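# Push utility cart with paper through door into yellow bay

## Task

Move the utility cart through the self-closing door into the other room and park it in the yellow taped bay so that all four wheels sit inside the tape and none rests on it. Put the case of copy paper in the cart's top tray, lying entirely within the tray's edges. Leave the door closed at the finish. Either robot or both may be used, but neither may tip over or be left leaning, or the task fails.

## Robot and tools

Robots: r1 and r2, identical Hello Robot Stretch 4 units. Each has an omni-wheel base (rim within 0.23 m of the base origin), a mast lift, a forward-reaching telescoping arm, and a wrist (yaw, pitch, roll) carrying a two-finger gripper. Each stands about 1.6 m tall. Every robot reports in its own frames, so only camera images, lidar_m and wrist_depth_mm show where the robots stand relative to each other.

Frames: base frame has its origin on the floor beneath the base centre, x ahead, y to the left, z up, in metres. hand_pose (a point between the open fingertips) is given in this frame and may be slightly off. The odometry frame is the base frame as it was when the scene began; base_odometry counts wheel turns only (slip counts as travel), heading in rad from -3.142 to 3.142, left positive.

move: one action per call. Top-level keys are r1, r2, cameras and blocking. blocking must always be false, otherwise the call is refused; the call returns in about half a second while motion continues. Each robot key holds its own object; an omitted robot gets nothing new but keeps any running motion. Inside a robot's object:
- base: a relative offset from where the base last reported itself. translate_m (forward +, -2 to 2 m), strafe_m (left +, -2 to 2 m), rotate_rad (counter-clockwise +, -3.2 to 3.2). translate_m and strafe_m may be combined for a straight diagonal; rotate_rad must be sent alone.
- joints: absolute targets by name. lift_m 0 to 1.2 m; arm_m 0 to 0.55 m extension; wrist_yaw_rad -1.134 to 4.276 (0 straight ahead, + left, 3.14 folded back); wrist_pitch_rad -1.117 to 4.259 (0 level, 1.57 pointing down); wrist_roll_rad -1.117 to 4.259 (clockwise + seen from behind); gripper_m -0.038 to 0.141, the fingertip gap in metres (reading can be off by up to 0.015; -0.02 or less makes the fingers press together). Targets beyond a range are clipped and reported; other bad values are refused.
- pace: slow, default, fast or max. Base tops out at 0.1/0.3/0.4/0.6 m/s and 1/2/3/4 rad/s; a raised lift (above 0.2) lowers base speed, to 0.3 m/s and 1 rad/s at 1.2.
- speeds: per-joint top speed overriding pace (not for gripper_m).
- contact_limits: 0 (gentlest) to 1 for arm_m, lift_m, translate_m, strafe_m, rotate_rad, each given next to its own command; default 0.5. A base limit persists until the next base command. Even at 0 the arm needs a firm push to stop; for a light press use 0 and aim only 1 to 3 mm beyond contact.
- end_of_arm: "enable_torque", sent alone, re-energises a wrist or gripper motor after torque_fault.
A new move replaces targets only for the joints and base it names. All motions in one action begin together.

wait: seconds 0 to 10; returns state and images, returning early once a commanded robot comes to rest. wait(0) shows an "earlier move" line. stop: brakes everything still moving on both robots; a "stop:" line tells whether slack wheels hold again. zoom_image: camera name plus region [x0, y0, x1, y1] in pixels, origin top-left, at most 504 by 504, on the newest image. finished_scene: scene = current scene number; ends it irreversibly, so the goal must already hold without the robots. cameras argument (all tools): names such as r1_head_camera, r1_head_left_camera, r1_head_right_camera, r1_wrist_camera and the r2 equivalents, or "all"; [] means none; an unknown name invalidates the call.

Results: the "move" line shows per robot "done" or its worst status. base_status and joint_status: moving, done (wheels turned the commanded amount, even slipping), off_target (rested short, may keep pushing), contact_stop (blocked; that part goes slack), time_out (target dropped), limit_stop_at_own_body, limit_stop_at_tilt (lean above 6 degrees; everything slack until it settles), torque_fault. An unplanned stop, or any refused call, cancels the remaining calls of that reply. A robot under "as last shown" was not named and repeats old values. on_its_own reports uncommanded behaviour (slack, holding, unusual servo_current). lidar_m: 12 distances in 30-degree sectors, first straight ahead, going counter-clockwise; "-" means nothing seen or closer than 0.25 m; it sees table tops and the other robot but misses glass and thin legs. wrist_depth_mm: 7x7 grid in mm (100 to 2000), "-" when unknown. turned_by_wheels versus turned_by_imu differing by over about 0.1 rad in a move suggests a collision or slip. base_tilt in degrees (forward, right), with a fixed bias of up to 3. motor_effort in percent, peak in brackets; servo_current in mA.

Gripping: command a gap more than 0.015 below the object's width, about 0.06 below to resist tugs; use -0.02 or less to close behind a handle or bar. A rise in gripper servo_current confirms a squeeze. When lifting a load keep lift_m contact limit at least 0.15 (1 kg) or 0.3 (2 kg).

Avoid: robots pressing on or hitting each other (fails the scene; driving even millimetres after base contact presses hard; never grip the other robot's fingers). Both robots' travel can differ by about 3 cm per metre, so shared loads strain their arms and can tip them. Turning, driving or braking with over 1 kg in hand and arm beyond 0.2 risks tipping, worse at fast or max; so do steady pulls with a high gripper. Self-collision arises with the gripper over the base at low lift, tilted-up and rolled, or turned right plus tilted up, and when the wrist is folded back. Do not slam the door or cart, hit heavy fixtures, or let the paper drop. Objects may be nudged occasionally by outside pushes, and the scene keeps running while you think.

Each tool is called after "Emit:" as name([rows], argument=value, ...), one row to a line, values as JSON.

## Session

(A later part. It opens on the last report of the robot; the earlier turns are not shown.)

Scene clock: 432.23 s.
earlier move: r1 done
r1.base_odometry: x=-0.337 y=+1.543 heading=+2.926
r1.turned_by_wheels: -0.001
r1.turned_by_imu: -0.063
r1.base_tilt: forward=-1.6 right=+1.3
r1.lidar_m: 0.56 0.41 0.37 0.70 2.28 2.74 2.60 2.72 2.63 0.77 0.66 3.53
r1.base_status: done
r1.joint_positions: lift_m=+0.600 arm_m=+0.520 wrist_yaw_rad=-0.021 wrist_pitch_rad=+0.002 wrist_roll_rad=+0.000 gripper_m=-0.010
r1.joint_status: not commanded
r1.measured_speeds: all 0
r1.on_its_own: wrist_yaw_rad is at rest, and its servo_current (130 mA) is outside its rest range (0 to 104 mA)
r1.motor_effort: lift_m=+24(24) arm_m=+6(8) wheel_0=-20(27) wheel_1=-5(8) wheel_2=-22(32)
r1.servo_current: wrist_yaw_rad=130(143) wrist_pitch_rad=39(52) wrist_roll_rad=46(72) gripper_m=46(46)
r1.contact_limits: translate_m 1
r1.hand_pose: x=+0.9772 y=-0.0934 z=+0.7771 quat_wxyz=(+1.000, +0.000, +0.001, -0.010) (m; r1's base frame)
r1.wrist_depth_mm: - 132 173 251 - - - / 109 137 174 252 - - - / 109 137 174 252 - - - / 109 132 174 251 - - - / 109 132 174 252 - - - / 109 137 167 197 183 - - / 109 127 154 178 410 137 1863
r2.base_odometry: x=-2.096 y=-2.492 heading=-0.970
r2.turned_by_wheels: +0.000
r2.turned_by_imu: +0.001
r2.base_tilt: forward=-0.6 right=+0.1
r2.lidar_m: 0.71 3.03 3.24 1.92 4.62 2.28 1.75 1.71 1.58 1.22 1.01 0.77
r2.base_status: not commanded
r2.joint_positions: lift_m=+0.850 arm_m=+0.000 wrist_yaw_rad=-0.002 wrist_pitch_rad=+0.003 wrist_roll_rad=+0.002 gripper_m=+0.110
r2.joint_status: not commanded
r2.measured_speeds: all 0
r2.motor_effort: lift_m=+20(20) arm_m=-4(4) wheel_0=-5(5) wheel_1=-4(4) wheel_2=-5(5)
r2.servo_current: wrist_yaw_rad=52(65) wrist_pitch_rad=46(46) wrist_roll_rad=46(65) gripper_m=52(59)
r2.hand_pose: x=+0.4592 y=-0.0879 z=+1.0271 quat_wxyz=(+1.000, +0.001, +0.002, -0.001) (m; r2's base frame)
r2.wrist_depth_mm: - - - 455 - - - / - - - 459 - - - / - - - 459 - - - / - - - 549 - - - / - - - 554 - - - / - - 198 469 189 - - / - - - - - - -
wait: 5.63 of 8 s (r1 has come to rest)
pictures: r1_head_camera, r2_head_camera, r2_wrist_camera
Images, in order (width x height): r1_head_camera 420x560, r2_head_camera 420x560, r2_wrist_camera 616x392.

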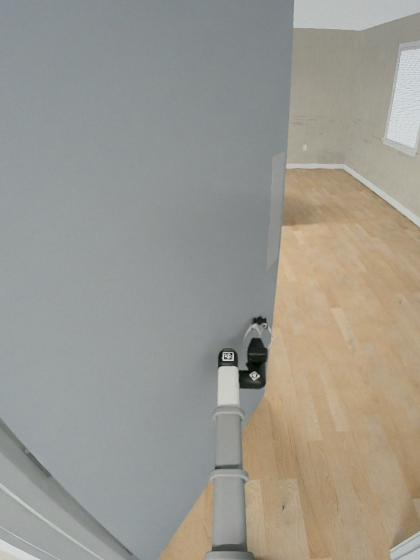

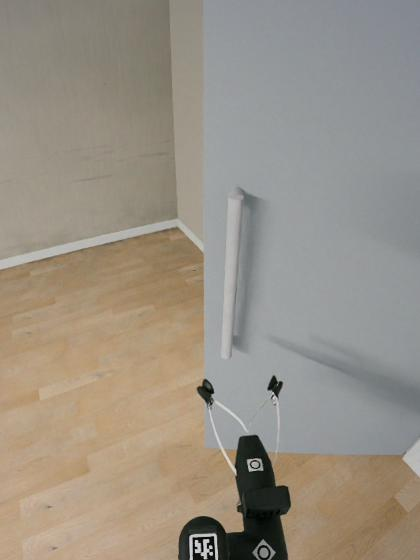

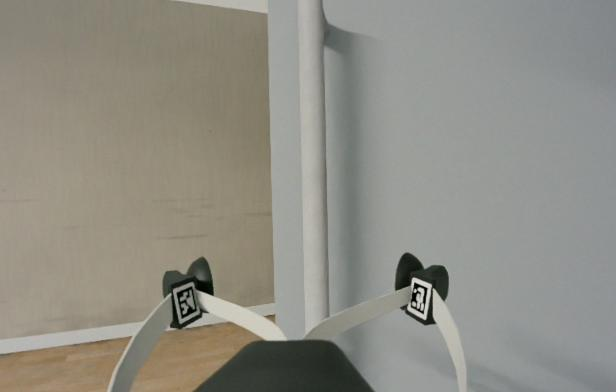

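Emit:
move(r2={"base":{"translate_m":0.26,"strafe_m":-0.008},"pace":"slow","contact_limits":{"translate_m":0.2}}, blocking=false, cameras=[])

Emit:
wait(seconds=5, cameras=["r2_wrist_camera","r2_head_camera"])

Scene clock: 437.60 s.
move: r2 moving
r1.base_odometry: x=-0.337 y=+1.543 heading=+2.926
r1.turned_by_wheels: +0.000
r1.turned_by_imu: +0.000
r1.base_tilt: forward=-1.6 right=+1.3
r1.lidar_m: 0.58 0.40 0.38 0.69 2.27 2.75 2.61 2.73 2.64 0.73 0.68 3.52
r1.base_status: not commanded
r1.joint_positions: lift_m=+0.600 arm_m=+0.520 wrist_yaw_rad=-0.021 wrist_pitch_rad=+0.002 wrist_roll_rad=+0.000 gripper_m=-0.010
r1.joint_status: not commanded
r1.measured_speeds: all 0
r1.motor_effort: lift_m=+24(24) arm_m=+6(6) wheel_0=-19(20) wheel_1=-5(5) wheel_2=-22(22)
r1.servo_current: wrist_yaw_rad=117(137) wrist_pitch_rad=39(46) wrist_roll_rad=46(59) gripper_m=39(46)
r1.contact_limits: translate_m 1
r1.hand_pose: x=+0.9772 y=-0.0934 z=+0.7771 quat_wxyz=(+1.000, +0.000, +0.001, -0.010) (m; r1's base frame)
r1.wrist_depth_mm: - 132 173 251 - - - / 109 137 173 252 - - - / 109 138 174 252 - - - / 109 132 174 250 - - - / 109 132 174 252 - - - / 109 137 167 196 183 - - / 109 127 155 178 410 138 1863
r2.base_odometry: x=-2.089 y=-2.503 heading=-0.969
r2.turned_by_wheels: +0.000
r2.turned_by_imu: +0.001
r2.base_tilt: forward=-0.7 right=+0.1
r2.lidar_m: 0.68 3.01 3.24 1.93 4.61 2.29 1.77 1.72 1.60 1.23 0.97 0.73
r2.base_status: translate_m moving; strafe_m moving
r2.joint_positions: lift_m=+0.850 arm_m=+0.000 wrist_yaw_rad=-0.002 wrist_pitch_rad=+0.003 wrist_roll_rad=+0.002 gripper_m=+0.110
r2.joint_status: not commanded
r2.measured_speeds: translate_m=+0.048 strafe_m=-0.001 rotate_rad=+0.000 lift_m=+0.000 arm_m=+0.000 wrist_yaw_rad=+0.000 wrist_pitch_rad=+0.000 wrist_roll_rad=+0.000
r2.motor_effort: lift_m=+20(20) arm_m=-4(4) wheel_0=+3(8) wheel_1=+6(6) wheel_2=-8(11)
r2.servo_current: wrist_yaw_rad=52(52) wrist_pitch_rad=39(46) wrist_roll_rad=33(59) gripper_m=59(59)
r2.contact_limits: translate_m 0.2
r2.hand_pose: x=+0.4592 y=-0.0879 z=+1.0271 quat_wxyz=(+1.000, +0.001, +0.002, -0.001) (m; r2's base frame)
r2.wrist_depth_mm: - - - 442 - - - / - - - 449 - - - / - - - 445 - - - / - - - 452 - - - / - - - 539 - - - / - - 198 452 189 - - / - - - - - - -
pictures: none
No camera images: "cameras" was empty.

Scene clock: 441.00 s.
earlier move: r2 done
r1.base_odometry: x=-0.337 y=+1.543 heading=+2.926
r1.turned_by_wheels: +0.000
r1.turned_by_imu: +0.000
r1.base_tilt: forward=-1.6 right=+1.3
r1.lidar_m: 0.55 0.40 0.36 0.69 2.28 2.73 2.63 2.69 2.62 0.76 0.68 3.54
r1.base_status: not commanded
r1.joint_positions: lift_m=+0.600 arm_m=+0.520 wrist_yaw_rad=-0.021 wrist_pitch_rad=+0.002 wrist_roll_rad=+0.000 gripper_m=-0.010
r1.joint_status: not commanded
r1.measured_speeds: all 0
r1.on_its_own: wrist_yaw_rad is at rest, and its servo_current (130 mA) is outside its rest range (0 to 104 mA)
r1.motor_effort: lift_m=+24(24) arm_m=+6(6) wheel_0=-19(20) wheel_1=-5(5) wheel_2=-22(22)
r1.servo_current: wrist_yaw_rad=130(143) wrist_pitch_rad=39(52) wrist_roll_rad=52(72) gripper_m=33(52)
r1.contact_limits: translate_m 1
r1.hand_pose: x=+0.9772 y=-0.0934 z=+0.7771 quat_wxyz=(+1.000, +0.000, +0.001, -0.010) (m; r1's base frame)
r1.wrist_depth_mm: - 132 173 250 - - - / 109 137 173 250 - - - / 109 137 174 251 - - - / 109 132 174 251 - - - / 109 132 174 251 - - - / 109 137 167 196 182 - - / 108 127 154 177 413 138 1808
r2.base_odometry: x=-1.956 y=-2.711 heading=-0.969
r2.turned_by_wheels: +0.000
r2.turned_by_imu: +0.001
r2.base_tilt: forward=-0.7 right=+0.1
r2.lidar_m: 0.43 2.79 2.99 1.96 2.12 2.59 1.98 1.95 1.43 1.11 0.64 0.51
r2.base_status: done
r2.joint_positions: lift_m=+0.850 arm_m=+0.000 wrist_yaw_rad=-0.002 wrist_pitch_rad=+0.003 wrist_roll_rad=+0.002 gripper_m=+0.110
r2.joint_status: not commanded
r2.measured_speeds: all 0
r2.motor_effort: lift_m=+20(20) arm_m=-4(4) wheel_0=+5(11) wheel_1=+5(7) wheel_2=-5(11)
r2.servo_current: wrist_yaw_rad=46(65) wrist_pitch_rad=39(52) wrist_roll_rad=46(65) gripper_m=52(59)
r2.contact_limits: translate_m 0.2
r2.hand_pose: x=+0.4592 y=-0.0879 z=+1.0271 quat_wxyz=(+1.000, +0.001, +0.002, -0.001) (m; r2's base frame)
r2.wrist_depth_mm: - - 291 202 266 256 249 / - - 291 203 267 258 250 / - - 293 205 271 258 252 / - - 296 208 272 260 253 / - - 297 208 272 263 255 / - - 200 206 200 262 255 / - - - - 273 262 257
wait: 3.40 of 5 s (r2 has come to rest)
pictures: r2_head_camera, r2_wrist_camera
Images, in order (width x height): r2_head_camera 420x560, r2_wrist_camera 616x392.

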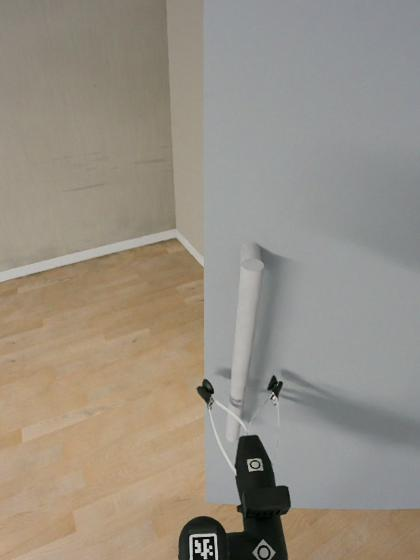

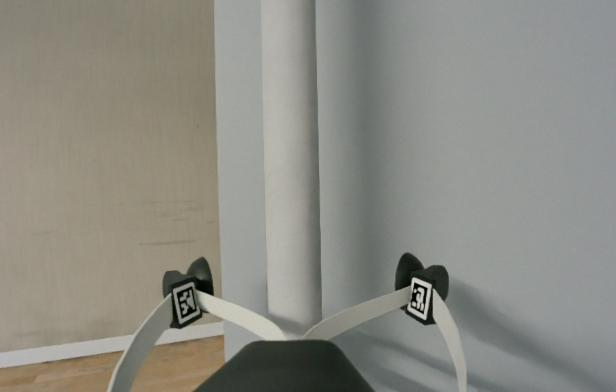

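Emit:
move(r2={"base":{"translate_m":0.012,"strafe_m":0.009},"pace":"slow","contact_limits":{"translate_m":0.2}}, blocking=false, cameras=[])

Emit:
wait(seconds=1, cameras=[])

Emit:
move(r2={"joints":{"gripper_m":-0.03}}, blocking=false, cameras=[])

Emit:
wait(seconds=3, cameras=["r2_wrist_camera","r2_head_camera"])

Scene clock: 447.80 s.
move: r2 moving
r1.base_odometry: x=-0.337 y=+1.543 heading=+2.926
r1.turned_by_wheels: +0.000
r1.turned_by_imu: +0.000
r1.base_tilt: forward=-1.6 right=+1.3
r1.lidar_m: 0.54 0.41 0.35 0.71 2.28 2.76 2.62 2.73 2.63 0.75 0.68 3.57
r1.base_status: not commanded
r1.joint_positions: lift_m=+0.600 arm_m=+0.520 wrist_yaw_rad=-0.021 wrist_pitch_rad=+0.002 wrist_roll_rad=+0.000 gripper_m=-0.010
r1.joint_status: not commanded
r1.measured_speeds: all 0
r1.motor_effort: lift_m=+24(24) arm_m=+6(6) wheel_0=-19(20) wheel_1=-5(5) wheel_2=-22(22)
r1.servo_current: wrist_yaw_rad=137(137) wrist_pitch_rad=33(52) wrist_roll_rad=46(52) gripper_m=39(46)
r1.contact_limits: translate_m 1
r1.hand_pose: x=+0.9772 y=-0.0934 z=+0.7771 quat_wxyz=(+1.000, +0.000, +0.001, -0.010) (m; r1's base frame)
r1.wrist_depth_mm: - 131 173 252 - - - / 109 137 174 251 - - - / 109 137 175 251 - - - / 109 133 174 252 - - - / 109 132 174 253 - - - / 109 137 167 198 182 - - / 109 128 154 177 410 138 1921
r2.base_odometry: x=-1.944 y=-2.715 heading=-0.970
r2.turned_by_wheels: +0.000
r2.turned_by_imu: +0.001
r2.base_tilt: forward=-0.7 right=+0.1
r2.lidar_m: 0.42 2.79 2.96 1.95 2.07 2.59 2.00 1.94 1.43 1.11 0.65 0.51
r2.base_status: translate_m moving; strafe_m moving
r2.joint_positions: lift_m=+0.850 arm_m=+0.000 wrist_yaw_rad=-0.002 wrist_pitch_rad=+0.003 wrist_roll_rad=+0.002 gripper_m=+0.110
r2.joint_status: not commanded
r2.measured_speeds: translate_m=+0.022 strafe_m=+0.016 rotate_rad=+0.001 lift_m=+0.000 arm_m=+0.000 wrist_yaw_rad=+0.000 wrist_pitch_rad=+0.000 wrist_roll_rad=+0.000
r2.motor_effort: lift_m=+20(20) arm_m=-4(4) wheel_0=-2(7) wheel_1=+3(8) wheel_2=-6(10)
r2.servo_current: wrist_yaw_rad=39(65) wrist_pitch_rad=39(46) wrist_roll_rad=33(59) gripper_m=52(52)
r2.contact_limits: translate_m 0.2
r2.hand_pose: x=+0.4592 y=-0.0879 z=+1.0271 quat_wxyz=(+1.000, +0.001, +0.002, -0.001) (m; r2's base frame)
r2.wrist_depth_mm: - - 281 194 258 250 243 / - - - 193 262 251 242 / - - - 195 262 252 244 / - - - 195 263 254 246 / - - 287 196 265 254 247 / - - 202 196 200 254 249 / - - - - 266 255 250
pictures: none
No camera images: "cameras" was empty.

Scene clock: 448.33 s.
earlier move: r2 done
r1.base_odometry: x=-0.337 y=+1.543 heading=+2.926
r1.turned_by_wheels: +0.000
r1.turned_by_imu: +0.000
r1.base_tilt: forward=-1.6 right=+1.3
r1.lidar_m: 0.57 0.42 0.38 0.68 2.27 2.74 2.61 2.73 2.62 0.74 0.66 3.53
r1.base_status: not commanded
r1.joint_positions: lift_m=+0.600 arm_m=+0.520 wrist_yaw_rad=-0.021 wrist_pitch_rad=+0.002 wrist_roll_rad=+0.000 gripper_m=-0.010
r1.joint_status: not commanded
r1.measured_speeds: all 0
r1.on_its_own: wrist_yaw_rad is at rest, and its servo_current (130 mA) is outside its rest range (0 to 104 mA)
r1.motor_effort: lift_m=+24(24) arm_m=+6(6) wheel_0=-19(20) wheel_1=-5(5) wheel_2=-22(22)
r1.servo_current: wrist_yaw_rad=130(137) wrist_pitch_rad=39(52) wrist_roll_rad=39(59) gripper_m=39(46)
r1.contact_limits: translate_m 1
r1.hand_pose: x=+0.9772 y=-0.0934 z=+0.7771 quat_wxyz=(+1.000, +0.000, +0.001, -0.010) (m; r1's base frame)
r1.wrist_depth_mm: - 131 173 251 - - - / 109 137 173 251 - - - / 109 137 174 251 - - - / 109 132 174 251 - - - / 109 132 174 251 - - - / 109 137 167 197 182 - - / 109 127 155 177 407 138 1863
r2.base_odometry: x=-1.942 y=-2.716 heading=-0.970
r2.turned_by_wheels: +0.000
r2.turned_by_imu: +0.000
r2.base_tilt: forward=-0.7 right=+0.1
r2.lidar_m: 0.43 2.78 3.00 2.00 2.06 2.61 1.99 1.97 1.44 1.10 0.63 0.52
r2.base_status: done
r2.joint_positions: lift_m=+0.850 arm_m=+0.000 wrist_yaw_rad=-0.002 wrist_pitch_rad=+0.003 wrist_roll_rad=+0.002 gripper_m=+0.110
r2.joint_status: not commanded
r2.measured_speeds: all 0
r2.motor_effort: lift_m=+20(20) arm_m=-4(4) wheel_0=-4(7) wheel_1=+5(8) wheel_2=-6(10)
r2.servo_current: wrist_yaw_rad=59(65) wrist_pitch_rad=46(46) wrist_roll_rad=52(59) gripper_m=46(59)
r2.contact_limits: translate_m 0.2
r2.hand_pose: x=+0.4592 y=-0.0879 z=+1.0271 quat_wxyz=(+1.000, +0.001, +0.002, -0.001) (m; r2's base frame)
r2.wrist_depth_mm: - - - 189 256 247 240 / - - - 190 258 248 240 / - - - 198 260 250 240 / - - - 195 262 251 244 / - - 285 198 263 253 245 / - - 203 193 199 252 247 / - - - - 264 252 249
wait: 0.53 of 1 s (r2 has come to rest)
pictures: none
No camera images: "cameras" was empty.

Scene clock: 448.83 s.
move: r2 moving
r1.base_odometry: x=-0.337 y=+1.543 heading=+2.926
r1.turned_by_wheels: +0.000
r1.turned_by_imu: +0.000
r1.base_tilt: forward=-1.6 right=+1.3
r1.lidar_m: 0.56 0.41 0.36 0.69 2.29 2.73 2.62 2.74 2.64 0.77 0.68 3.56
r1.base_status: not commanded
r1.joint_positions: lift_m=+0.600 arm_m=+0.520 wrist_yaw_rad=-0.021 wrist_pitch_rad=+0.002 wrist_roll_rad=+0.000 gripper_m=-0.010
r1.joint_status: not commanded
r1.measured_speeds: all 0
r1.motor_effort: lift_m=+24(24) arm_m=+6(6) wheel_0=-19(20) wheel_1=-5(5) wheel_2=-22(22)
r1.servo_current: wrist_yaw_rad=130(150) wrist_pitch_rad=39(52) wrist_roll_rad=39(52) gripper_m=46(46)
r1.contact_limits: translate_m 1
r1.hand_pose: x=+0.9772 y=-0.0934 z=+0.7771 quat_wxyz=(+1.000, +0.000, +0.001, -0.010) (m; r1's base frame)
r1.wrist_depth_mm: - 131 173 250 - - - / 109 137 174 252 - - - / 109 137 174 252 - - - / 109 132 174 250 - - - / 109 132 175 252 - - - / 109 137 167 196 182 - - / 109 127 154 177 410 138 1863
r2.base_odometry: x=-1.942 y=-2.716 heading=-0.970
r2.turned_by_wheels: +0.000
r2.turned_by_imu: +0.000
r2.base_tilt: forward=-0.7 right=+0.1
r2.lidar_m: 0.41 2.79 2.97 1.96 2.05 2.63 1.99 1.96 1.41 1.10 0.64 0.48
r2.base_status: not commanded
r2.joint_positions: lift_m=+0.850 arm_m=+0.000 wrist_yaw_rad=-0.002 wrist_pitch_rad=+0.003 wrist_roll_rad=+0.002 gripper_m=+0.094
r2.joint_status: gripper_m moving
r2.measured_speeds: all 0
r2.motor_effort: lift_m=+20(20) arm_m=-4(4) wheel_0=-4(4) wheel_1=+5(5) wheel_2=-6(6)
r2.servo_current: wrist_yaw_rad=59(59) wrist_pitch_rad=46(46) wrist_roll_rad=46(59) gripper_m=104(104)
r2.contact_limits: translate_m 0.2
r2.hand_pose: x=+0.4592 y=-0.0879 z=+1.0271 quat_wxyz=(+1.000, +0.001, +0.002, -0.001) (m; r2's base frame)
r2.wrist_depth_mm: - - - 189 256 247 239 / - - - 191 257 248 240 / - - - 198 260 250 241 / - - - 195 262 250 244 / - - 283 198 262 253 244 / - - 197 193 196 253 246 / - - - - 264 253 248
pictures: none
No camera images: "cameras" was empty.

Scene clock: 450.43 s.
earlier move: r2 done
r1.base_odometry: x=-0.337 y=+1.543 heading=+2.927
r1.turned_by_wheels: +0.001
r1.turned_by_imu: +0.001
r1.base_tilt: forward=-1.6 right=+1.3
r1.lidar_m: 0.58 0.41 0.36 0.69 2.27 2.73 2.60 2.70 2.64 0.76 0.67 3.51
r1.base_status: not commanded
r1.joint_positions: lift_m=+0.600 arm_m=+0.520 wrist_yaw_rad=-0.021 wrist_pitch_rad=+0.002 wrist_roll_rad=+0.000 gripper_m=-0.010
r1.joint_status: not commanded
r1.measured_speeds: all 0
r1.on_its_own: wrist_yaw_rad is at rest, and its servo_current (117 mA) is outside its rest range (0 to 104 mA)
r1.motor_effort: lift_m=+24(24) arm_m=+6(6) wheel_0=-16(20) wheel_1=-5(5) wheel_2=-14(22)
r1.servo_current: wrist_yaw_rad=117(150) wrist_pitch_rad=46(52) wrist_roll_rad=52(72) gripper_m=46(52)
r1.contact_limits: translate_m 1
r1.hand_pose: x=+0.9772 y=-0.0934 z=+0.7771 quat_wxyz=(+1.000, +0.000, +0.001, -0.010) (m; r1's base frame)
r1.wrist_depth_mm: - 151 185 268 - - - / 116 141 185 270 - - - / 120 141 186 267 - - - / 113 137 186 270 - - - / 110 141 186 271 - - - / 116 141 177 193 182 - - / 112 131 163 187 179 1808 1808
r2.base_odometry: x=-1.942 y=-2.716 heading=-0.970
r2.turned_by_wheels: +0.000
r2.turned_by_imu: +0.000
r2.base_tilt: forward=-0.7 right=+0.1
r2.lidar_m: 0.41 2.79 2.98 1.99 2.05 2.61 2.02 1.96 1.43 1.12 0.65 0.48
r2.base_status: not commanded
r2.joint_positions: lift_m=+0.850 arm_m=+0.000 wrist_yaw_rad=-0.002 wrist_pitch_rad=+0.003 wrist_roll_rad=+0.002 gripper_m=-0.028
r2.joint_status: all done
r2.measured_speeds: all 0
r2.motor_effort: lift_m=+20(20) arm_m=-4(4) wheel_0=-3(4) wheel_1=+4(5) wheel_2=-3(6)
r2.servo_current: wrist_yaw_rad=46(59) wrist_pitch_rad=39(52) wrist_roll_rad=46(59) gripper_m=117(280)
r2.contact_limits: translate_m 0.2
r2.hand_pose: x=+0.4592 y=-0.0879 z=+1.0271 quat_wxyz=(+1.000, +0.001, +0.002, -0.001) (m; r2's base frame)
r2.wrist_depth_mm: - - 260 172 241 235 227 / - - 262 179 242 234 229 / - - 264 176 244 236 230 / - - 265 176 246 237 231 / - - 268 177 247 239 232 / - - 186 178 180 239 235 / - - - - 249 241 236
wait: 1.60 of 3 s (r2 has come to rest)
pictures: r2_head_camera, r2_wrist_camera
Images, in order (width x height): r2_head_camera 420x560, r2_wrist_camera 616x392.

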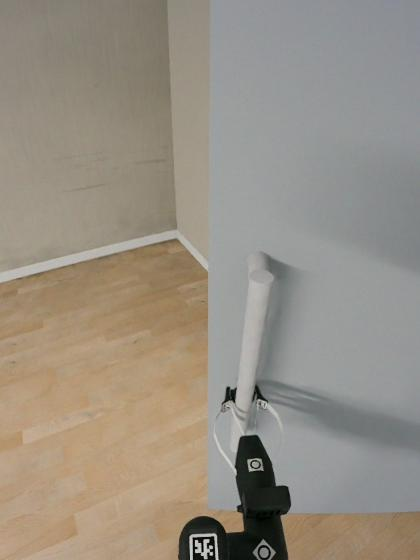

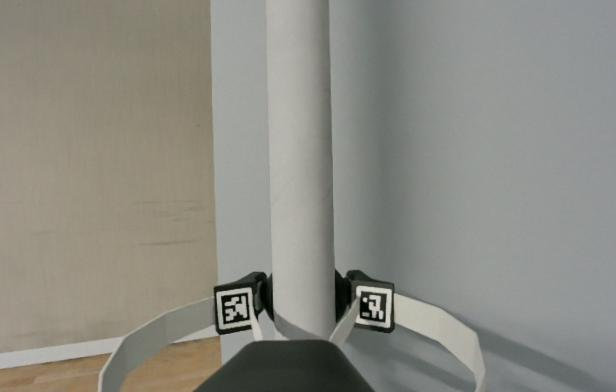

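Emit:
move(r2={"base":{"translate_m":-0.269,"strafe_m":-0.013},"pace":"slow","contact_limits":{"translate_m":0.8}}, blocking=false, cameras=[])

Emit:
wait(seconds=5, cameras=["r2_wrist_camera"])

Emit:
move(r2={"base":{"translate_m":-0.256,"strafe_m":-0.089},"pace":"slow","contact_limits":{"translate_m":0.8}}, blocking=false, cameras=[])

Emit:
wait(seconds=5, cameras=["r2_wrist_camera","r2_head_camera","r1_head_camera"])

Scene clock: 475.70 s.
move: r2 moving
r1.base_odometry: x=-0.337 y=+1.542 heading=+2.928
r1.turned_by_wheels: +0.001
r1.turned_by_imu: -0.001
r1.base_tilt: forward=-1.5 right=+1.2
r1.lidar_m: 0.59 0.42 0.35 0.69 2.26 2.72 2.61 2.73 2.64 0.75 0.68 3.55
r1.base_status: not commanded
r1.joint_positions: lift_m=+0.600 arm_m=+0.520 wrist_yaw_rad=-0.018 wrist_pitch_rad=+0.002 wrist_roll_rad=+0.000 gripper_m=-0.010
r1.joint_status: not commanded
r1.measured_speeds: translate_m=+0.000 strafe_m=+0.000 rotate_rad=+0.003 lift_m=+0.000 arm_m=+0.000 wrist_yaw_rad=+0.040 wrist_pitch_rad=+0.000 wrist_roll_rad=+0.000
r1.motor_effort: lift_m=+24(24) arm_m=+6(6) wheel_0=-13(16) wheel_1=-5(5) wheel_2=-10(14)
r1.servo_current: wrist_yaw_rad=98(137) wrist_pitch_rad=39(52) wrist_roll_rad=52(72) gripper_m=39(52)
r1.contact_limits: translate_m 1
r1.hand_pose: x=+0.9775 y=-0.0927 z=+0.7771 quat_wxyz=(+1.000, +0.000, +0.001, -0.009) (m; r1's base frame)
r1.wrist_depth_mm: - 161 190 279 - - - / 119 145 191 277 - - - / 123 145 200 277 - - - / 116 146 191 278 - - - / 113 145 192 277 - - - / 119 145 182 200 410 - - / 115 135 175 182 147 1863 1863
r2.base_odometry: x=-1.949 y=-2.706 heading=-0.970
r2.turned_by_wheels: +0.000
r2.turned_by_imu: +0.003
r2.base_tilt: forward=-0.7 right=+0.1
r2.lidar_m: 0.42 2.80 2.99 1.96 2.07 2.62 2.00 1.95 1.45 1.09 0.63 0.49
r2.base_status: translate_m moving; strafe_m moving
r2.joint_positions: lift_m=+0.850 arm_m=+0.000 wrist_yaw_rad=-0.001 wrist_pitch_rad=+0.003 wrist_roll_rad=+0.002 gripper_m=-0.028
r2.joint_status: not commanded
r2.measured_speeds: translate_m=-0.049 strafe_m=-0.002 rotate_rad=+0.000 lift_m=+0.000 arm_m=+0.000 wrist_yaw_rad=+0.001 wrist_pitch_rad=+0.000 wrist_roll_rad=+0.000
r2.motor_effort: lift_m=+20(20) arm_m=-4(4) wheel_0=-11(11) wheel_1=-9(9) wheel_2=+13(14)
r2.servo_current: wrist_yaw_rad=33(59) wrist_pitch_rad=39(46) wrist_roll_rad=59(59) gripper_m=130(130)
r2.contact_limits: translate_m 0.8
r2.hand_pose: x=+0.4592 y=-0.0877 z=+1.0271 quat_wxyz=(+1.000, +0.001, +0.002, -0.001) (m; r2's base frame)
r2.wrist_depth_mm: - - 259 172 242 235 229 / - - 260 178 243 236 229 / - - 264 175 245 236 231 / - - 264 177 247 238 233 / - - 267 177 248 241 234 / - - 184 178 180 240 235 / - - 1921 - 249 242 236
pictures: none
No camera images: "cameras" was empty.

Scene clock: 479.17 s.
earlier move: r2 done
r1.base_odometry: x=-0.337 y=+1.542 heading=+2.929
r1.turned_by_wheels: +0.001
r1.turned_by_imu: +0.001
r1.base_tilt: forward=-1.6 right=+1.3
r1.lidar_m: 0.75 0.41 0.37 0.69 2.28 2.75 2.62 2.72 2.63 0.72 0.68 3.54
r1.base_status: not commanded
r1.joint_positions: lift_m=+0.600 arm_m=+0.520 wrist_yaw_rad=-0.003 wrist_pitch_rad=+0.002 wrist_roll_rad=+0.000 gripper_m=-0.010
r1.joint_status: not commanded
r1.measured_speeds: all 0
r1.motor_effort: lift_m=+24(24) arm_m=+5(6) wheel_0=-4(16) wheel_1=-1(5) wheel_2=-3(14)
r1.servo_current: wrist_yaw_rad=39(137) wrist_pitch_rad=39(52) wrist_roll_rad=52(72) gripper_m=39(52)
r1.contact_limits: translate_m 1
r1.hand_pose: x=+0.9789 y=-0.0882 z=+0.7771 quat_wxyz=(+1.000, +0.000, +0.001, -0.001) (m; r1's base frame)
r1.wrist_depth_mm: 322 418 - - - - - / 322 418 - - - - - / 312 421 - - - - - / 324 421 - - - - - / 325 424 - - - - - / 322 424 521 194 - - - / 319 382 180 181 153 1808 1808
r2.base_odometry: x=-2.104 y=-2.502 heading=-0.971
r2.turned_by_wheels: -0.001
r2.turned_by_imu: +0.000
r2.base_tilt: forward=-0.7 right=+0.1
r2.lidar_m: 0.42 3.01 3.24 1.91 4.61 2.27 1.72 1.70 1.57 1.21 0.80 0.45
r2.base_status: done
r2.joint_positions: lift_m=+0.850 arm_m=+0.000 wrist_yaw_rad=-0.002 wrist_pitch_rad=+0.003 wrist_roll_rad=+0.002 gripper_m=-0.028
r2.joint_status: not commanded
r2.measured_speeds: all 0
r2.motor_effort: lift_m=+20(20) arm_m=-4(4) wheel_0=-13(16) wheel_1=-7(10) wheel_2=+6(17)
r2.servo_current: wrist_yaw_rad=59(65) wrist_pitch_rad=39(46) wrist_roll_rad=59(59) gripper_m=117(130)
r2.contact_limits: translate_m 0.8
r2.hand_pose: x=+0.4591 y=-0.0880 z=+1.0271 quat_wxyz=(+1.000, +0.001, +0.002, -0.001) (m; r2's base frame)
r2.wrist_depth_mm: - - 237 167 255 265 274 / - - 238 170 257 267 278 / - - 239 170 258 268 278 / - - 241 170 259 271 281 / - - 243 171 264 273 282 / - - 186 172 178 276 285 / - - 243 - 266 273 286
wait: 3.47 of 5 s (r2 has come to rest)
pictures: r2_wrist_camera
Images, in order (width x height): r2_wrist_camera 616x392.

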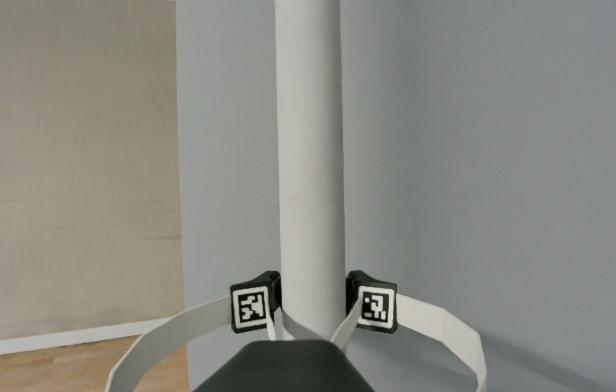

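Scene clock: 479.67 s.
move: r2 moving
r1: as last shown
r1.turned_by_wheels: +0.000
r1.turned_by_imu: +0.000
r1.lidar_m: 0.77 0.40 0.36 0.72 2.27 2.72 2.62 2.72 2.64 0.77 0.66 3.55
r1.motor_effort: lift_m=+24(24) arm_m=+5(5) wheel_0=-4(5) wheel_1=-1(2) wheel_2=-3(3)
r1.servo_current: wrist_yaw_rad=46(59) wrist_pitch_rad=39(46) wrist_roll_rad=39(59) gripper_m=46(46)
r1.contact_limits: translate_m 1
r1.wrist_depth_mm: 332 433 - - - - - / 332 430 - - - - - / 319 436 - - - - - / 332 439 - - - - - / 334 439 - - - - - / 332 433 - 194 - - - / 330 389 180 180 153 1808 1863
r2.base_odometry: x=-2.115 y=-2.494 heading=-0.971
r2.turned_by_wheels: -0.001
r2.turned_by_imu: -0.001
r2.base_tilt: forward=-0.6 right=+0.1
r2.lidar_m: 0.37 3.04 3.27 1.95 4.63 2.25 1.73 1.69 1.59 1.20 0.77 0.41
r2.base_status: translate_m moving; strafe_m moving
r2.joint_positions: lift_m=+0.850 arm_m=+0.000 wrist_yaw_rad=-0.002 wrist_pitch_rad=+0.003 wrist_roll_rad=+0.002 gripper_m=-0.028
r2.joint_status: not commanded
r2.measured_speeds: translate_m=-0.049 strafe_m=-0.017 rotate_rad=-0.001 lift_m=+0.000 arm_m=+0.000 wrist_yaw_rad=+0.000 wrist_pitch_rad=+0.000 wrist_roll_rad=+0.000
r2.motor_effort: lift_m=+20(20) arm_m=-4(4) wheel_0=-13(18) wheel_1=-10(11) wheel_2=+14(14)
r2.servo_current: wrist_yaw_rad=52(59) wrist_pitch_rad=39(52) wrist_roll_rad=52(59) gripper_m=124(124)
r2.contact_limits: translate_m 0.8
r2.hand_pose: x=+0.4591 y=-0.0880 z=+1.0271 quat_wxyz=(+1.000, +0.001, +0.002, -0.001) (m; r2's base frame)
r2.wrist_depth_mm: - - 237 166 257 267 277 / - - 238 171 258 270 279 / - - 240 171 259 271 281 / - - 241 170 259 273 282 / - - 242 172 264 273 285 / - - 185 171 180 277 286 / - - 244 - 268 273 289
pictures: none
No camera images: "cameras" was empty.

Scene clock: 483.10 s.
earlier move: r2 done
r1.base_odometry: x=-0.337 y=+1.542 heading=+2.929
r1.turned_by_wheels: +0.000
r1.turned_by_imu: +0.000
r1.base_tilt: forward=-1.6 right=+1.3
r1.lidar_m: 3.31 0.40 0.35 0.67 2.28 2.70 2.63 2.74 2.62 0.75 0.65 3.56
r1.base_status: not commanded
r1.joint_positions: lift_m=+0.600 arm_m=+0.520 wrist_yaw_rad=-0.003 wrist_pitch_rad=+0.002 wrist_roll_rad=+0.000 gripper_m=-0.010
r1.joint_status: not commanded
r1.measured_speeds: all 0
r1.motor_effort: lift_m=+24(24) arm_m=+5(5) wheel_0=-4(5) wheel_1=-1(2) wheel_2=-3(3)
r1.servo_current: wrist_yaw_rad=39(65) wrist_pitch_rad=46(52) wrist_roll_rad=59(72) gripper_m=39(52)
r1.contact_limits: translate_m 1
r1.hand_pose: x=+0.9789 y=-0.0882 z=+0.7771 quat_wxyz=(+1.000, +0.000, +0.001, -0.001) (m; r1's base frame)
r1.wrist_depth_mm: - - - - - - - / - - - - - - - / - - - - - - - / - - - - - - - / - - - - - - - / - - - 194 - - - / 1921 1863 180 180 152 1756 1808
r2.base_odometry: x=-2.322 y=-2.341 heading=-0.972
r2.turned_by_wheels: -0.001
r2.turned_by_imu: -0.024
r2.base_tilt: forward=-0.6 right=+0.1
r2.lidar_m: 0.41 3.30 3.50 2.01 4.59 1.99 1.49 1.45 1.56 1.23 1.21 0.41
r2.base_status: done
r2.joint_positions: lift_m=+0.850 arm_m=+0.000 wrist_yaw_rad=-0.009 wrist_pitch_rad=+0.003 wrist_roll_rad=+0.002 gripper_m=-0.028
r2.joint_status: not commanded
r2.measured_speeds: all 0
r2.motor_effort: lift_m=+20(20) arm_m=-4(4) wheel_0=-22(27) wheel_1=-7(12) wheel_2=+8(15)
r2.servo_current: wrist_yaw_rad=59(78) wrist_pitch_rad=46(52) wrist_roll_rad=59(59) gripper_m=124(130)
r2.contact_limits: translate_m 0.8
r2.hand_pose: x=+0.4585 y=-0.0900 z=+1.0271 quat_wxyz=(+1.000, +0.001, +0.002, -0.004) (m; r2's base frame)
r2.wrist_depth_mm: - - 219 165 282 334 384 / - - 219 166 290 336 384 / - - 220 166 287 340 389 / - - 221 167 294 338 389 / - - 224 167 296 342 394 / - - 212 168 178 343 399 / - - 220 - 306 330 -
wait: 3.43 of 5 s (r2 has come to rest)
pictures: r1_head_camera, r2_head_camera, r2_wrist_camera
Images, in order (width x height): r1_head_camera 420x560, r2_head_camera 420x560, r2_wrist_camera 616x392.

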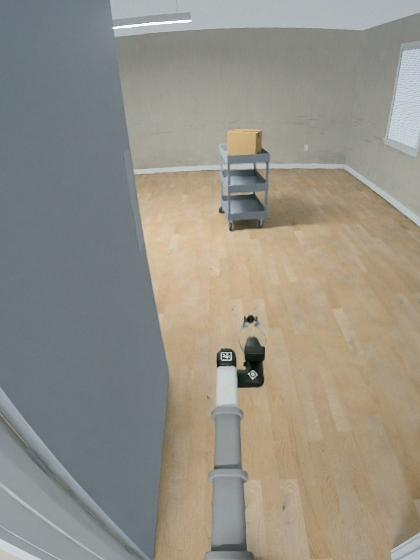

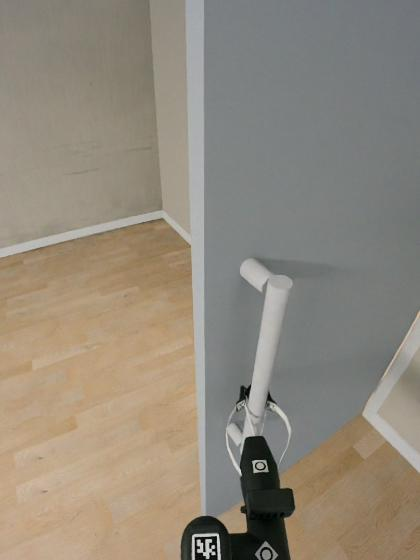

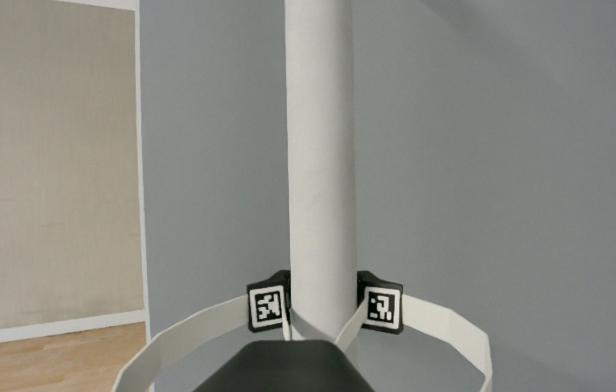

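Emit:
move(r1={"base":{"strafe_m":-0.2,"translate_m":-0.01},"joints":{"arm_m":0.0}}, blocking=false, cameras=[])

Emit:
wait(seconds=4, cameras=[])

Emit:
move(r1={"base":{"rotate_rad":0.03}}, blocking=false, cameras=[])

Emit:
wait(seconds=2, cameras=["r1_head_camera","r1_head_left_camera"])

Scene clock: 500.93 s.
move: r1 moving
r1.base_odometry: x=-0.328 y=+1.576 heading=+2.930
r1.turned_by_wheels: +0.000
r1.turned_by_imu: -0.001
r1.base_tilt: forward=-1.6 right=+1.3
r1.lidar_m: 3.32 0.48 0.41 0.71 2.29 2.73 2.62 2.73 2.59 0.82 0.65 3.52
r1.base_status: translate_m moving; strafe_m moving
r1.joint_positions: lift_m=+0.600 arm_m=+0.469 wrist_yaw_rad=-0.002 wrist_pitch_rad=+0.002 wrist_roll_rad=+0.000 gripper_m=-0.010
r1.joint_status: arm_m moving
r1.measured_speeds: translate_m=-0.006 strafe_m=-0.137 rotate_rad=+0.005 lift_m=+0.000 arm_m=-0.195 wrist_yaw_rad=+0.000 wrist_pitch_rad=+0.000 wrist_roll_rad=+0.000
r1.motor_effort: lift_m=+24(24) arm_m=-5(9) wheel_0=+8(11) wheel_1=-9(10) wheel_2=+2(3)
r1.servo_current: wrist_yaw_rad=52(65) wrist_pitch_rad=39(46) wrist_roll_rad=59(65) gripper_m=46(46)
r1.hand_pose: x=+0.9285 y=-0.0881 z=+0.7771 quat_wxyz=(+1.000, +0.000, +0.001, -0.001) (m; r1's base frame)
r1.wrist_depth_mm: - - - - - - - / - - - - - - - / - - - - - - - / - - - - - - - / - - - - - - - / - - - 195 - - - / 1863 1808 181 181 153 1808 1921
r2: as last shown
r2.turned_by_wheels: +0.000
r2.turned_by_imu: +0.001
r2.lidar_m: 0.40 3.29 3.48 2.01 4.61 1.97 1.49 1.45 1.53 1.26 1.20 0.39
r2.motor_effort: lift_m=+20(20) arm_m=-4(4) wheel_0=-23(23) wheel_1=-6(6) wheel_2=+8(8)
r2.servo_current: wrist_yaw_rad=59(72) wrist_pitch_rad=39(46) wrist_roll_rad=52(59) gripper_m=117(124)
r2.contact_limits: translate_m 0.8
r2.wrist_depth_mm: - - 219 166 285 334 387 / - - 221 165 290 336 387 / - - 221 167 286 338 389 / - - 221 167 293 340 392 / - - 224 167 294 340 394 / - - 213 168 178 345 397 / - - 220 - 306 329 -
pictures: none
No camera images: "cameras" was empty.

Scene clock: 503.03 s.
earlier move: r1 done
r1.base_odometry: x=-0.286 y=+1.736 heading=+2.930
r1.turned_by_wheels: +0.000
r1.turned_by_imu: -0.001
r1.base_tilt: forward=-1.6 right=+1.3
r1.lidar_m: 3.31 0.72 0.56 0.75 2.49 2.71 2.60 2.72 2.43 0.83 0.50 3.27
r1.base_status: done
r1.joint_positions: lift_m=+0.600 arm_m=+0.000 wrist_yaw_rad=-0.002 wrist_pitch_rad=+0.002 wrist_roll_rad=+0.000 gripper_m=-0.010
r1.joint_status: all done
r1.measured_speeds: all 0
r1.motor_effort: lift_m=+24(24) arm_m=-5(9) wheel_0=+1(11) wheel_1=-1(11) wheel_2=+3(4)
r1.servo_current: wrist_yaw_rad=46(65) wrist_pitch_rad=52(52) wrist_roll_rad=33(72) gripper_m=46(52)
r1.hand_pose: x=+0.4592 y=-0.0881 z=+0.7771 quat_wxyz=(+1.000, +0.000, +0.001, -0.001) (m; r1's base frame)
r1.wrist_depth_mm: 1008 - - - - - - / 1042 - - - - - - / 1042 - - - - - - / - - - - - - - / - - - - - - - / - - - 195 - - - / - 1756 181 180 153 1808 1808
r2.base_odometry: x=-2.322 y=-2.341 heading=-0.972
r2.turned_by_wheels: +0.000
r2.turned_by_imu: +0.000
r2.base_tilt: forward=-0.6 right=+0.1
r2.lidar_m: 0.41 3.28 3.49 2.01 4.58 1.99 1.47 1.44 1.54 1.22 1.20 0.42
r2.base_status: not commanded
r2.joint_positions: lift_m=+0.850 arm_m=+0.000 wrist_yaw_rad=-0.009 wrist_pitch_rad=+0.003 wrist_roll_rad=+0.002 gripper_m=-0.028
r2.joint_status: not commanded
r2.measured_speeds: all 0
r2.motor_effort: lift_m=+20(20) arm_m=-4(4) wheel_0=-23(23) wheel_1=-6(7) wheel_2=+8(8)
r2.servo_current: wrist_yaw_rad=52(72) wrist_pitch_rad=46(46) wrist_roll_rad=46(65) gripper_m=117(130)
r2.contact_limits: translate_m 0.8
r2.hand_pose: x=+0.4585 y=-0.0900 z=+1.0271 quat_wxyz=(+1.000, +0.001, +0.002, -0.004) (m; r2's base frame)
r2.wrist_depth_mm: - - 219 165 285 338 387 / - - 220 165 291 338 387 / - - 221 166 287 340 389 / - - 221 167 293 338 392 / - - 222 167 294 342 394 / - - 213 168 178 345 397 / - - 220 - 307 329 -
wait: 2.10 of 4 s (r1 has come to rest)
pictures: none
No camera images: "cameras" was empty.

Scene clock: 503.53 s.
move: r1 moving
r1.base_odometry: x=-0.286 y=+1.736 heading=+2.959
r1.turned_by_wheels: +0.030
r1.turned_by_imu: +0.030
r1.base_tilt: forward=-1.6 right=+1.3
r1.lidar_m: 3.32 0.66 0.55 0.82 2.49 2.70 2.60 2.73 2.41 0.72 0.48 3.36
r1.base_status: rotate_rad moving
r1.joint_positions: lift_m=+0.600 arm_m=+0.000 wrist_yaw_rad=-0.002 wrist_pitch_rad=+0.002 wrist_roll_rad=+0.000 gripper_m=-0.010
r1.joint_status: not commanded
r1.measured_speeds: all 0
r1.motor_effort: lift_m=+24(24) arm_m=-5(5) wheel_0=-2(5) wheel_1=+0(6) wheel_2=+0(3)
r1.servo_current: wrist_yaw_rad=46(59) wrist_pitch_rad=33(52) wrist_roll_rad=52(72) gripper_m=39(46)
r1.hand_pose: x=+0.4592 y=-0.0881 z=+0.7771 quat_wxyz=(+1.000, +0.000, +0.001, -0.001) (m; r1's base frame)
r1.wrist_depth_mm: - - - - - - - / 991 - - - - - - / - - - - - - - / - - - - - - - / - - - - - - - / - - - 194 - - - / - 1618 181 180 153 1808 1863
r2: as last shown
r2.lidar_m: 0.41 3.30 3.50 2.03 4.59 1.98 1.50 1.44 1.54 1.25 1.21 0.41
r2.motor_effort: lift_m=+20(20) arm_m=-4(4) wheel_0=-23(23) wheel_1=-6(7) wheel_2=+7(8)
r2.servo_current: wrist_yaw_rad=59(65) wrist_pitch_rad=39(46) wrist_roll_rad=59(59) gripper_m=124(124)
r2.contact_limits: translate_m 0.8
r2.wrist_depth_mm: - - 219 166 283 336 387 / - - 220 166 291 336 387 / - - 221 167 286 338 389 / - - 222 167 294 342 392 / - - 223 167 294 342 394 / - - 213 168 178 343 397 / - - 220 - 306 329 -
pictures: none
No camera images: "cameras" was empty.

Scene clock: 503.57 s.
earlier move: r1 done
r1.base_odometry: x=-0.286 y=+1.736 heading=+2.959
r1.turned_by_wheels: +0.000
r1.turned_by_imu: +0.000
r1.base_tilt: forward=-1.6 right=+1.3
r1.lidar_m: 3.34 0.70 0.53 0.85 2.44 2.68 2.59 2.75 2.44 0.72 0.49 3.38
r1.base_status: done
r1.joint_positions: lift_m=+0.600 arm_m=+0.000 wrist_yaw_rad=-0.002 wrist_pitch_rad=+0.002 wrist_roll_rad=+0.000 gripper_m=-0.010
r1.joint_status: not commanded
r1.measured_speeds: all 0
r1.motor_effort: lift_m=+24(24) arm_m=-5(5) wheel_0=-2(5) wheel_1=-1(6) wheel_2=-1(3)
r1.servo_current: wrist_yaw_rad=39(59) wrist_pitch_rad=39(52) wrist_roll_rad=39(72) gripper_m=39(46)
r1.hand_pose: x=+0.4592 y=-0.0881 z=+0.7771 quat_wxyz=(+1.000, +0.000, +0.001, -0.001) (m; r1's base frame)
r1.wrist_depth_mm: - - - - - - - / 1008 - - - - - - / - - - - - - - / - - - - - - - / - - - - - - - / - - - 194 - - - / - 1618 180 181 152 1808 1863
r2.base_odometry: x=-2.322 y=-2.341 heading=-0.972
r2.turned_by_wheels: +0.000
r2.turned_by_imu: +0.000
r2.base_tilt: forward=-0.6 right=+0.1
r2.lidar_m: 0.39 3.30 3.51 2.02 4.60 1.95 1.49 1.45 1.56 1.24 1.20 0.41
r2.base_status: not commanded
r2.joint_positions: lift_m=+0.850 arm_m=+0.000 wrist_yaw_rad=-0.009 wrist_pitch_rad=+0.003 wrist_roll_rad=+0.002 gripper_m=-0.028
r2.joint_status: not commanded
r2.measured_speeds: all 0
r2.motor_effort: lift_m=+20(20) arm_m=-4(4) wheel_0=-22(23) wheel_1=-6(7) wheel_2=+8(8)
r2.servo_current: wrist_yaw_rad=59(65) wrist_pitch_rad=46(46) wrist_roll_rad=52(59) gripper_m=124(124)
r2.contact_limits: translate_m 0.8
r2.hand_pose: x=+0.4585 y=-0.0900 z=+1.0271 quat_wxyz=(+1.000, +0.001, +0.002, -0.004) (m; r2's base frame)
r2.wrist_depth_mm: - - 219 165 283 334 387 / - - 220 166 291 336 389 / - - 221 167 286 340 387 / - - 221 167 294 340 394 / - - 223 167 296 342 397 / - - 213 168 177 343 397 / - - 220 - 306 330 -
wait: 0.03 of 2 s (r1 has come to rest)
pictures: r1_head_camera, r1_head_left_camera
Images, in order (width x height): r1_head_camera 420x560, r1_head_left_camera 420x672.

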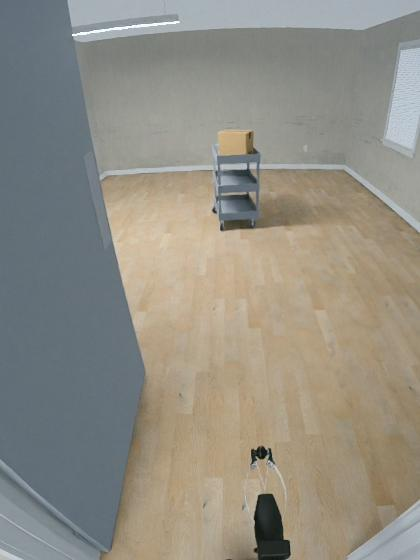

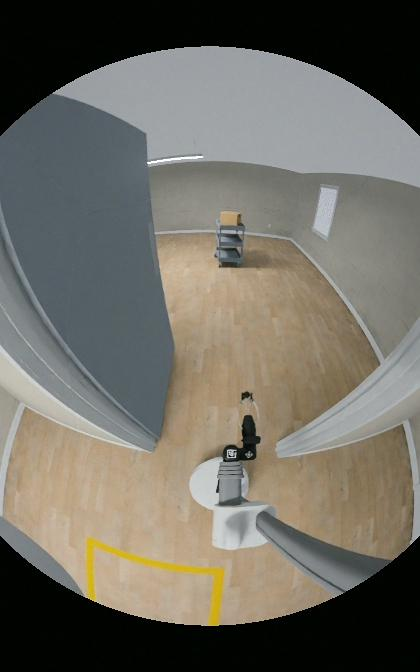

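Emit:
move(r1={"base":{"translate_m":1.9},"joints":{"gripper_m":0.11,"wrist_roll_rad":1.57,"lift_m":0.69},"pace":"fast"}, blocking=false, cameras=[])

Emit:
wait(seconds=9, cameras=["r1_head_camera"])

Scene clock: 512.37 s.
move: r1 moving
r1.base_odometry: x=-0.335 y=+1.745 heading=+2.960
r1.turned_by_wheels: +0.000
r1.turned_by_imu: +0.000
r1.base_tilt: forward=-1.6 right=+1.3
r1.lidar_m: 3.26 0.69 0.53 0.60 2.51 2.74 2.63 2.78 2.43 0.50 0.48 3.37
r1.base_status: translate_m moving
r1.joint_positions: lift_m=+0.660 arm_m=+0.000 wrist_yaw_rad=-0.002 wrist_pitch_rad=+0.002 wrist_roll_rad=+0.633 gripper_m=+0.012
r1.joint_status: lift_m moving; wrist_roll_rad moving; gripper_m moving
r1.measured_speeds: translate_m=+0.195 strafe_m=+0.000 rotate_rad=+0.004 lift_m=+0.182 arm_m=+0.000 wrist_yaw_rad=+0.000 wrist_pitch_rad=+0.000 wrist_roll_rad=+1.819
r1.motor_effort: lift_m=+25(28) arm_m=-5(5) wheel_0=+6(9) wheel_1=+6(11) wheel_2=-10(12)
r1.servo_current: wrist_yaw_rad=59(59) wrist_pitch_rad=46(46) wrist_roll_rad=72(124) gripper_m=78(78)
r1.hand_pose: x=+0.4592 y=-0.0881 z=+0.8372 quat_wxyz=(+0.950, +0.311, +0.001, -0.002) (m; r1's base frame)
r1.wrist_depth_mm: - - - - - - - / - - - - - - - / - - - - - - - / - - - - - - - / 1042 - - - - - 1661 / 976 - 192 205 186 1708 1336 / - 143 - - 171 1255 1160
r2: as last shown
r2.turned_by_imu: +0.001
r2.lidar_m: 0.39 3.27 3.50 1.99 4.61 2.00 1.48 1.45 1.55 1.26 1.18 0.43
r2.motor_effort: lift_m=+20(20) arm_m=-4(4) wheel_0=-23(23) wheel_1=-6(7) wheel_2=+8(8)
r2.servo_current: wrist_yaw_rad=59(59) wrist_pitch_rad=39(46) wrist_roll_rad=52(59) gripper_m=117(124)
r2.contact_limits: translate_m 0.8
r2.wrist_depth_mm: - - 220 165 285 334 387 / - - 220 166 291 338 387 / - - 220 166 287 338 392 / - - 222 166 293 340 394 / - - 222 167 296 342 394 / - - 212 168 177 343 399 / - - 220 - 306 329 -
pictures: none
No camera images: "cameras" was empty.

Scene clock: 517.90 s.
earlier move: r1 done
r1.base_odometry: x=-2.154 y=+2.080 heading=+2.960
r1.turned_by_wheels: +0.000
r1.turned_by_imu: +0.000
r1.base_tilt: forward=-1.6 right=+1.3
r1.lidar_m: 1.42 3.32 2.44 0.76 0.75 0.73 - 1.63 2.28 2.38 2.44 3.43
r1.base_status: done
r1.joint_positions: lift_m=+0.690 arm_m=+0.000 wrist_yaw_rad=-0.002 wrist_pitch_rad=+0.002 wrist_roll_rad=+1.568 gripper_m=+0.110
r1.joint_status: all done
r1.measured_speeds: all 0
r1.motor_effort: lift_m=+25(28) arm_m=-5(5) wheel_0=+1(10) wheel_1=+1(11) wheel_2=+0(13)
r1.servo_current: wrist_yaw_rad=59(78) wrist_pitch_rad=39(52) wrist_roll_rad=59(124) gripper_m=39(91)
r1.hand_pose: x=+0.4592 y=-0.0881 z=+0.8671 quat_wxyz=(+0.708, +0.706, +0.000, -0.002) (m; r1's base frame)
r1.wrist_depth_mm: - - - - - 1708 1205 / - - - - - 1708 1229 / - - - - 1808 1281 1205 / - - - 1366 1808 1281 1255 / - - - - - 1708 1229 / - - - - 213 1499 1255 / - - - 142 - 1863 1281
r2.base_odometry: x=-2.322 y=-2.341 heading=-0.972
r2.turned_by_wheels: +0.000
r2.turned_by_imu: +0.001
r2.base_tilt: forward=-0.5 right=+0.1
r2.lidar_m: 0.40 0.78 0.77 2.01 4.58 1.98 1.51 1.42 1.56 1.25 1.20 0.39
r2.base_status: not commanded
r2.joint_positions: lift_m=+0.850 arm_m=+0.000 wrist_yaw_rad=-0.009 wrist_pitch_rad=+0.003 wrist_roll_rad=+0.002 gripper_m=-0.028
r2.joint_status: not commanded
r2.measured_speeds: all 0
r2.motor_effort: lift_m=+20(20) arm_m=-4(4) wheel_0=-23(23) wheel_1=-6(7) wheel_2=+8(8)
r2.servo_current: wrist_yaw_rad=52(72) wrist_pitch_rad=46(52) wrist_roll_rad=33(65) gripper_m=124(130)
r2.contact_limits: translate_m 0.8
r2.hand_pose: x=+0.4585 y=-0.0900 z=+1.0271 quat_wxyz=(+1.000, +0.001, +0.002, -0.004) (m; r2's base frame)
r2.wrist_depth_mm: - - 218 166 286 336 387 / - - 220 166 290 336 389 / - - 221 166 286 338 389 / - - 222 167 293 340 392 / - - 223 167 296 340 394 / - - 213 168 177 345 399 / - - 220 - 306 330 -
wait: 5.53 of 9 s (r1 has come to rest)
pictures: r1_head_camera
Images, in order (width x height): r1_head_camera 420x560.

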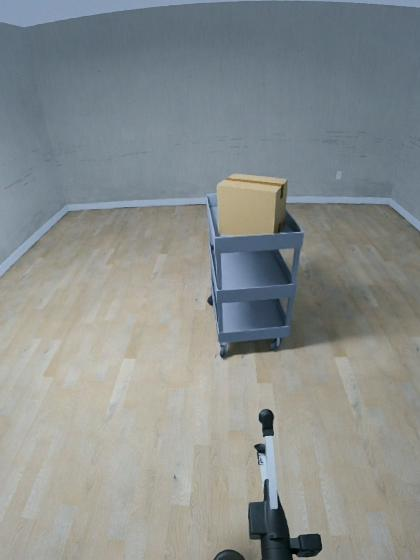

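Emit:
move(r1={"base":{"translate_m":1.0,"strafe_m":0.5},"pace":"fast"}, blocking=false, cameras=[])

Emit:
wait(seconds=6, cameras=["r1_head_camera"])

Scene clock: 524.83 s.
move: r1 moving
r1.base_odometry: x=-2.205 y=+2.065 heading=+2.960
r1.turned_by_wheels: +0.000
r1.turned_by_imu: +0.000
r1.base_tilt: forward=-1.6 right=+1.3
r1.lidar_m: 1.38 3.28 2.40 0.83 0.74 0.74 - 1.65 2.35 2.40 2.49 1.50
r1.base_status: translate_m moving; strafe_m moving
r1.joint_positions: lift_m=+0.690 arm_m=+0.000 wrist_yaw_rad=-0.002 wrist_pitch_rad=+0.002 wrist_roll_rad=+1.568 gripper_m=+0.110
r1.joint_status: not commanded
r1.measured_speeds: translate_m=+0.183 strafe_m=+0.092 rotate_rad=+0.002 lift_m=+0.000 arm_m=+0.000 wrist_yaw_rad=+0.000 wrist_pitch_rad=+0.000 wrist_roll_rad=+0.000
r1.motor_effort: lift_m=+24(24) arm_m=-5(5) wheel_0=+5(7) wheel_1=+11(11) wheel_2=-11(11)
r1.servo_current: wrist_yaw_rad=52(59) wrist_pitch_rad=46(52) wrist_roll_rad=59(59) gripper_m=46(46)
r1.hand_pose: x=+0.4592 y=-0.0881 z=+0.8671 quat_wxyz=(+0.708, +0.706, +0.000, -0.002) (m; r1's base frame)
r1.wrist_depth_mm: - - - - - 1756 1205 / - - - - - 1808 1255 / - - - - - 1499 1229 / - - - 1336 - 1708 1229 / - - - - - 1661 1182 / - - - - 212 1464 1255 / - - - 142 - 1863 1281
r2: as last shown
r2.base_tilt: forward=-0.6 right=+0.1
r2.lidar_m: 0.41 0.81 0.76 2.01 4.59 1.99 1.49 1.46 1.54 1.24 1.22 0.40
r2.motor_effort: lift_m=+20(20) arm_m=-4(4) wheel_0=-22(23) wheel_1=-6(7) wheel_2=+8(8)
r2.servo_current: wrist_yaw_rad=65(65) wrist_pitch_rad=39(46) wrist_roll_rad=46(59) gripper_m=124(124)
r2.contact_limits: translate_m 0.8
r2.wrist_depth_mm: - - 219 165 283 334 387 / - - 219 167 290 334 389 / - - 221 167 287 338 389 / - - 221 167 294 340 394 / - - 222 167 296 343 397 / - - 213 168 178 345 397 / - - 220 - 306 330 -
pictures: none
No camera images: "cameras" was empty.

Scene clock: 528.37 s.
earlier move: r1 done
r1.base_odometry: x=-3.228 y=+1.768 heading=+2.960
r1.turned_by_wheels: +0.000
r1.turned_by_imu: +0.004
r1.base_tilt: forward=-1.6 right=+1.2
r1.lidar_m: 3.26 2.61 1.92 1.85 1.94 1.16 1.19 2.76 2.95 2.87 0.65 0.61
r1.base_status: done
r1.joint_positions: lift_m=+0.690 arm_m=+0.000 wrist_yaw_rad=-0.002 wrist_pitch_rad=+0.002 wrist_roll_rad=+1.568 gripper_m=+0.110
r1.joint_status: not commanded
r1.measured_speeds: all 0
r1.motor_effort: lift_m=+24(25) arm_m=-4(5) wheel_0=+4(7) wheel_1=+0(13) wheel_2=+2(12)
r1.servo_current: wrist_yaw_rad=52(72) wrist_pitch_rad=39(52) wrist_roll_rad=59(65) gripper_m=46(52)
r1.hand_pose: x=+0.4592 y=-0.0881 z=+0.8671 quat_wxyz=(+0.708, +0.706, +0.000, -0.002) (m; r1's base frame)
r1.wrist_depth_mm: - - - - - 831 1205 / - - - - - 1661 1229 / - - - - - 1808 1255 / - - - - - 1756 1255 / - - - - - 1808 1281 / - - - - 211 1499 1255 / - - - 142 - 1756 1255
r2.base_odometry: x=-2.322 y=-2.341 heading=-0.972
r2.turned_by_wheels: +0.000
r2.turned_by_imu: +0.000
r2.base_tilt: forward=-0.6 right=+0.1
r2.lidar_m: 0.38 3.30 3.52 1.16 1.20 2.01 1.48 1.44 1.55 1.25 1.20 0.43
r2.base_status: not commanded
r2.joint_positions: lift_m=+0.850 arm_m=+0.000 wrist_yaw_rad=-0.009 wrist_pitch_rad=+0.003 wrist_roll_rad=+0.002 gripper_m=-0.028
r2.joint_status: not commanded
r2.measured_speeds: all 0
r2.motor_effort: lift_m=+20(20) arm_m=-4(4) wheel_0=-22(23) wheel_1=-6(7) wheel_2=+7(8)
r2.servo_current: wrist_yaw_rad=59(72) wrist_pitch_rad=39(52) wrist_roll_rad=33(59) gripper_m=124(130)
r2.contact_limits: translate_m 0.8
r2.hand_pose: x=+0.4585 y=-0.0900 z=+1.0271 quat_wxyz=(+1.000, +0.001, +0.002, -0.004) (m; r2's base frame)
r2.wrist_depth_mm: - - 219 165 283 334 387 / - - 219 166 291 334 387 / - - 220 166 287 338 389 / - - 221 167 293 340 394 / - - 224 167 296 340 397 / - - 213 167 177 343 397 / - - 221 - 306 329 -
wait: 3.53 of 6 s (r1 has come to rest)
pictures: r1_head_camera
Images, in order (width x height): r1_head_camera 420x560.

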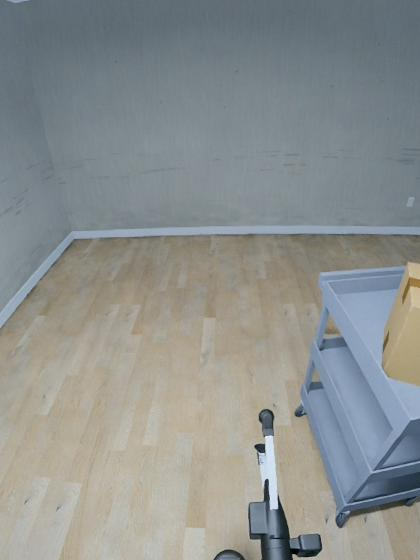

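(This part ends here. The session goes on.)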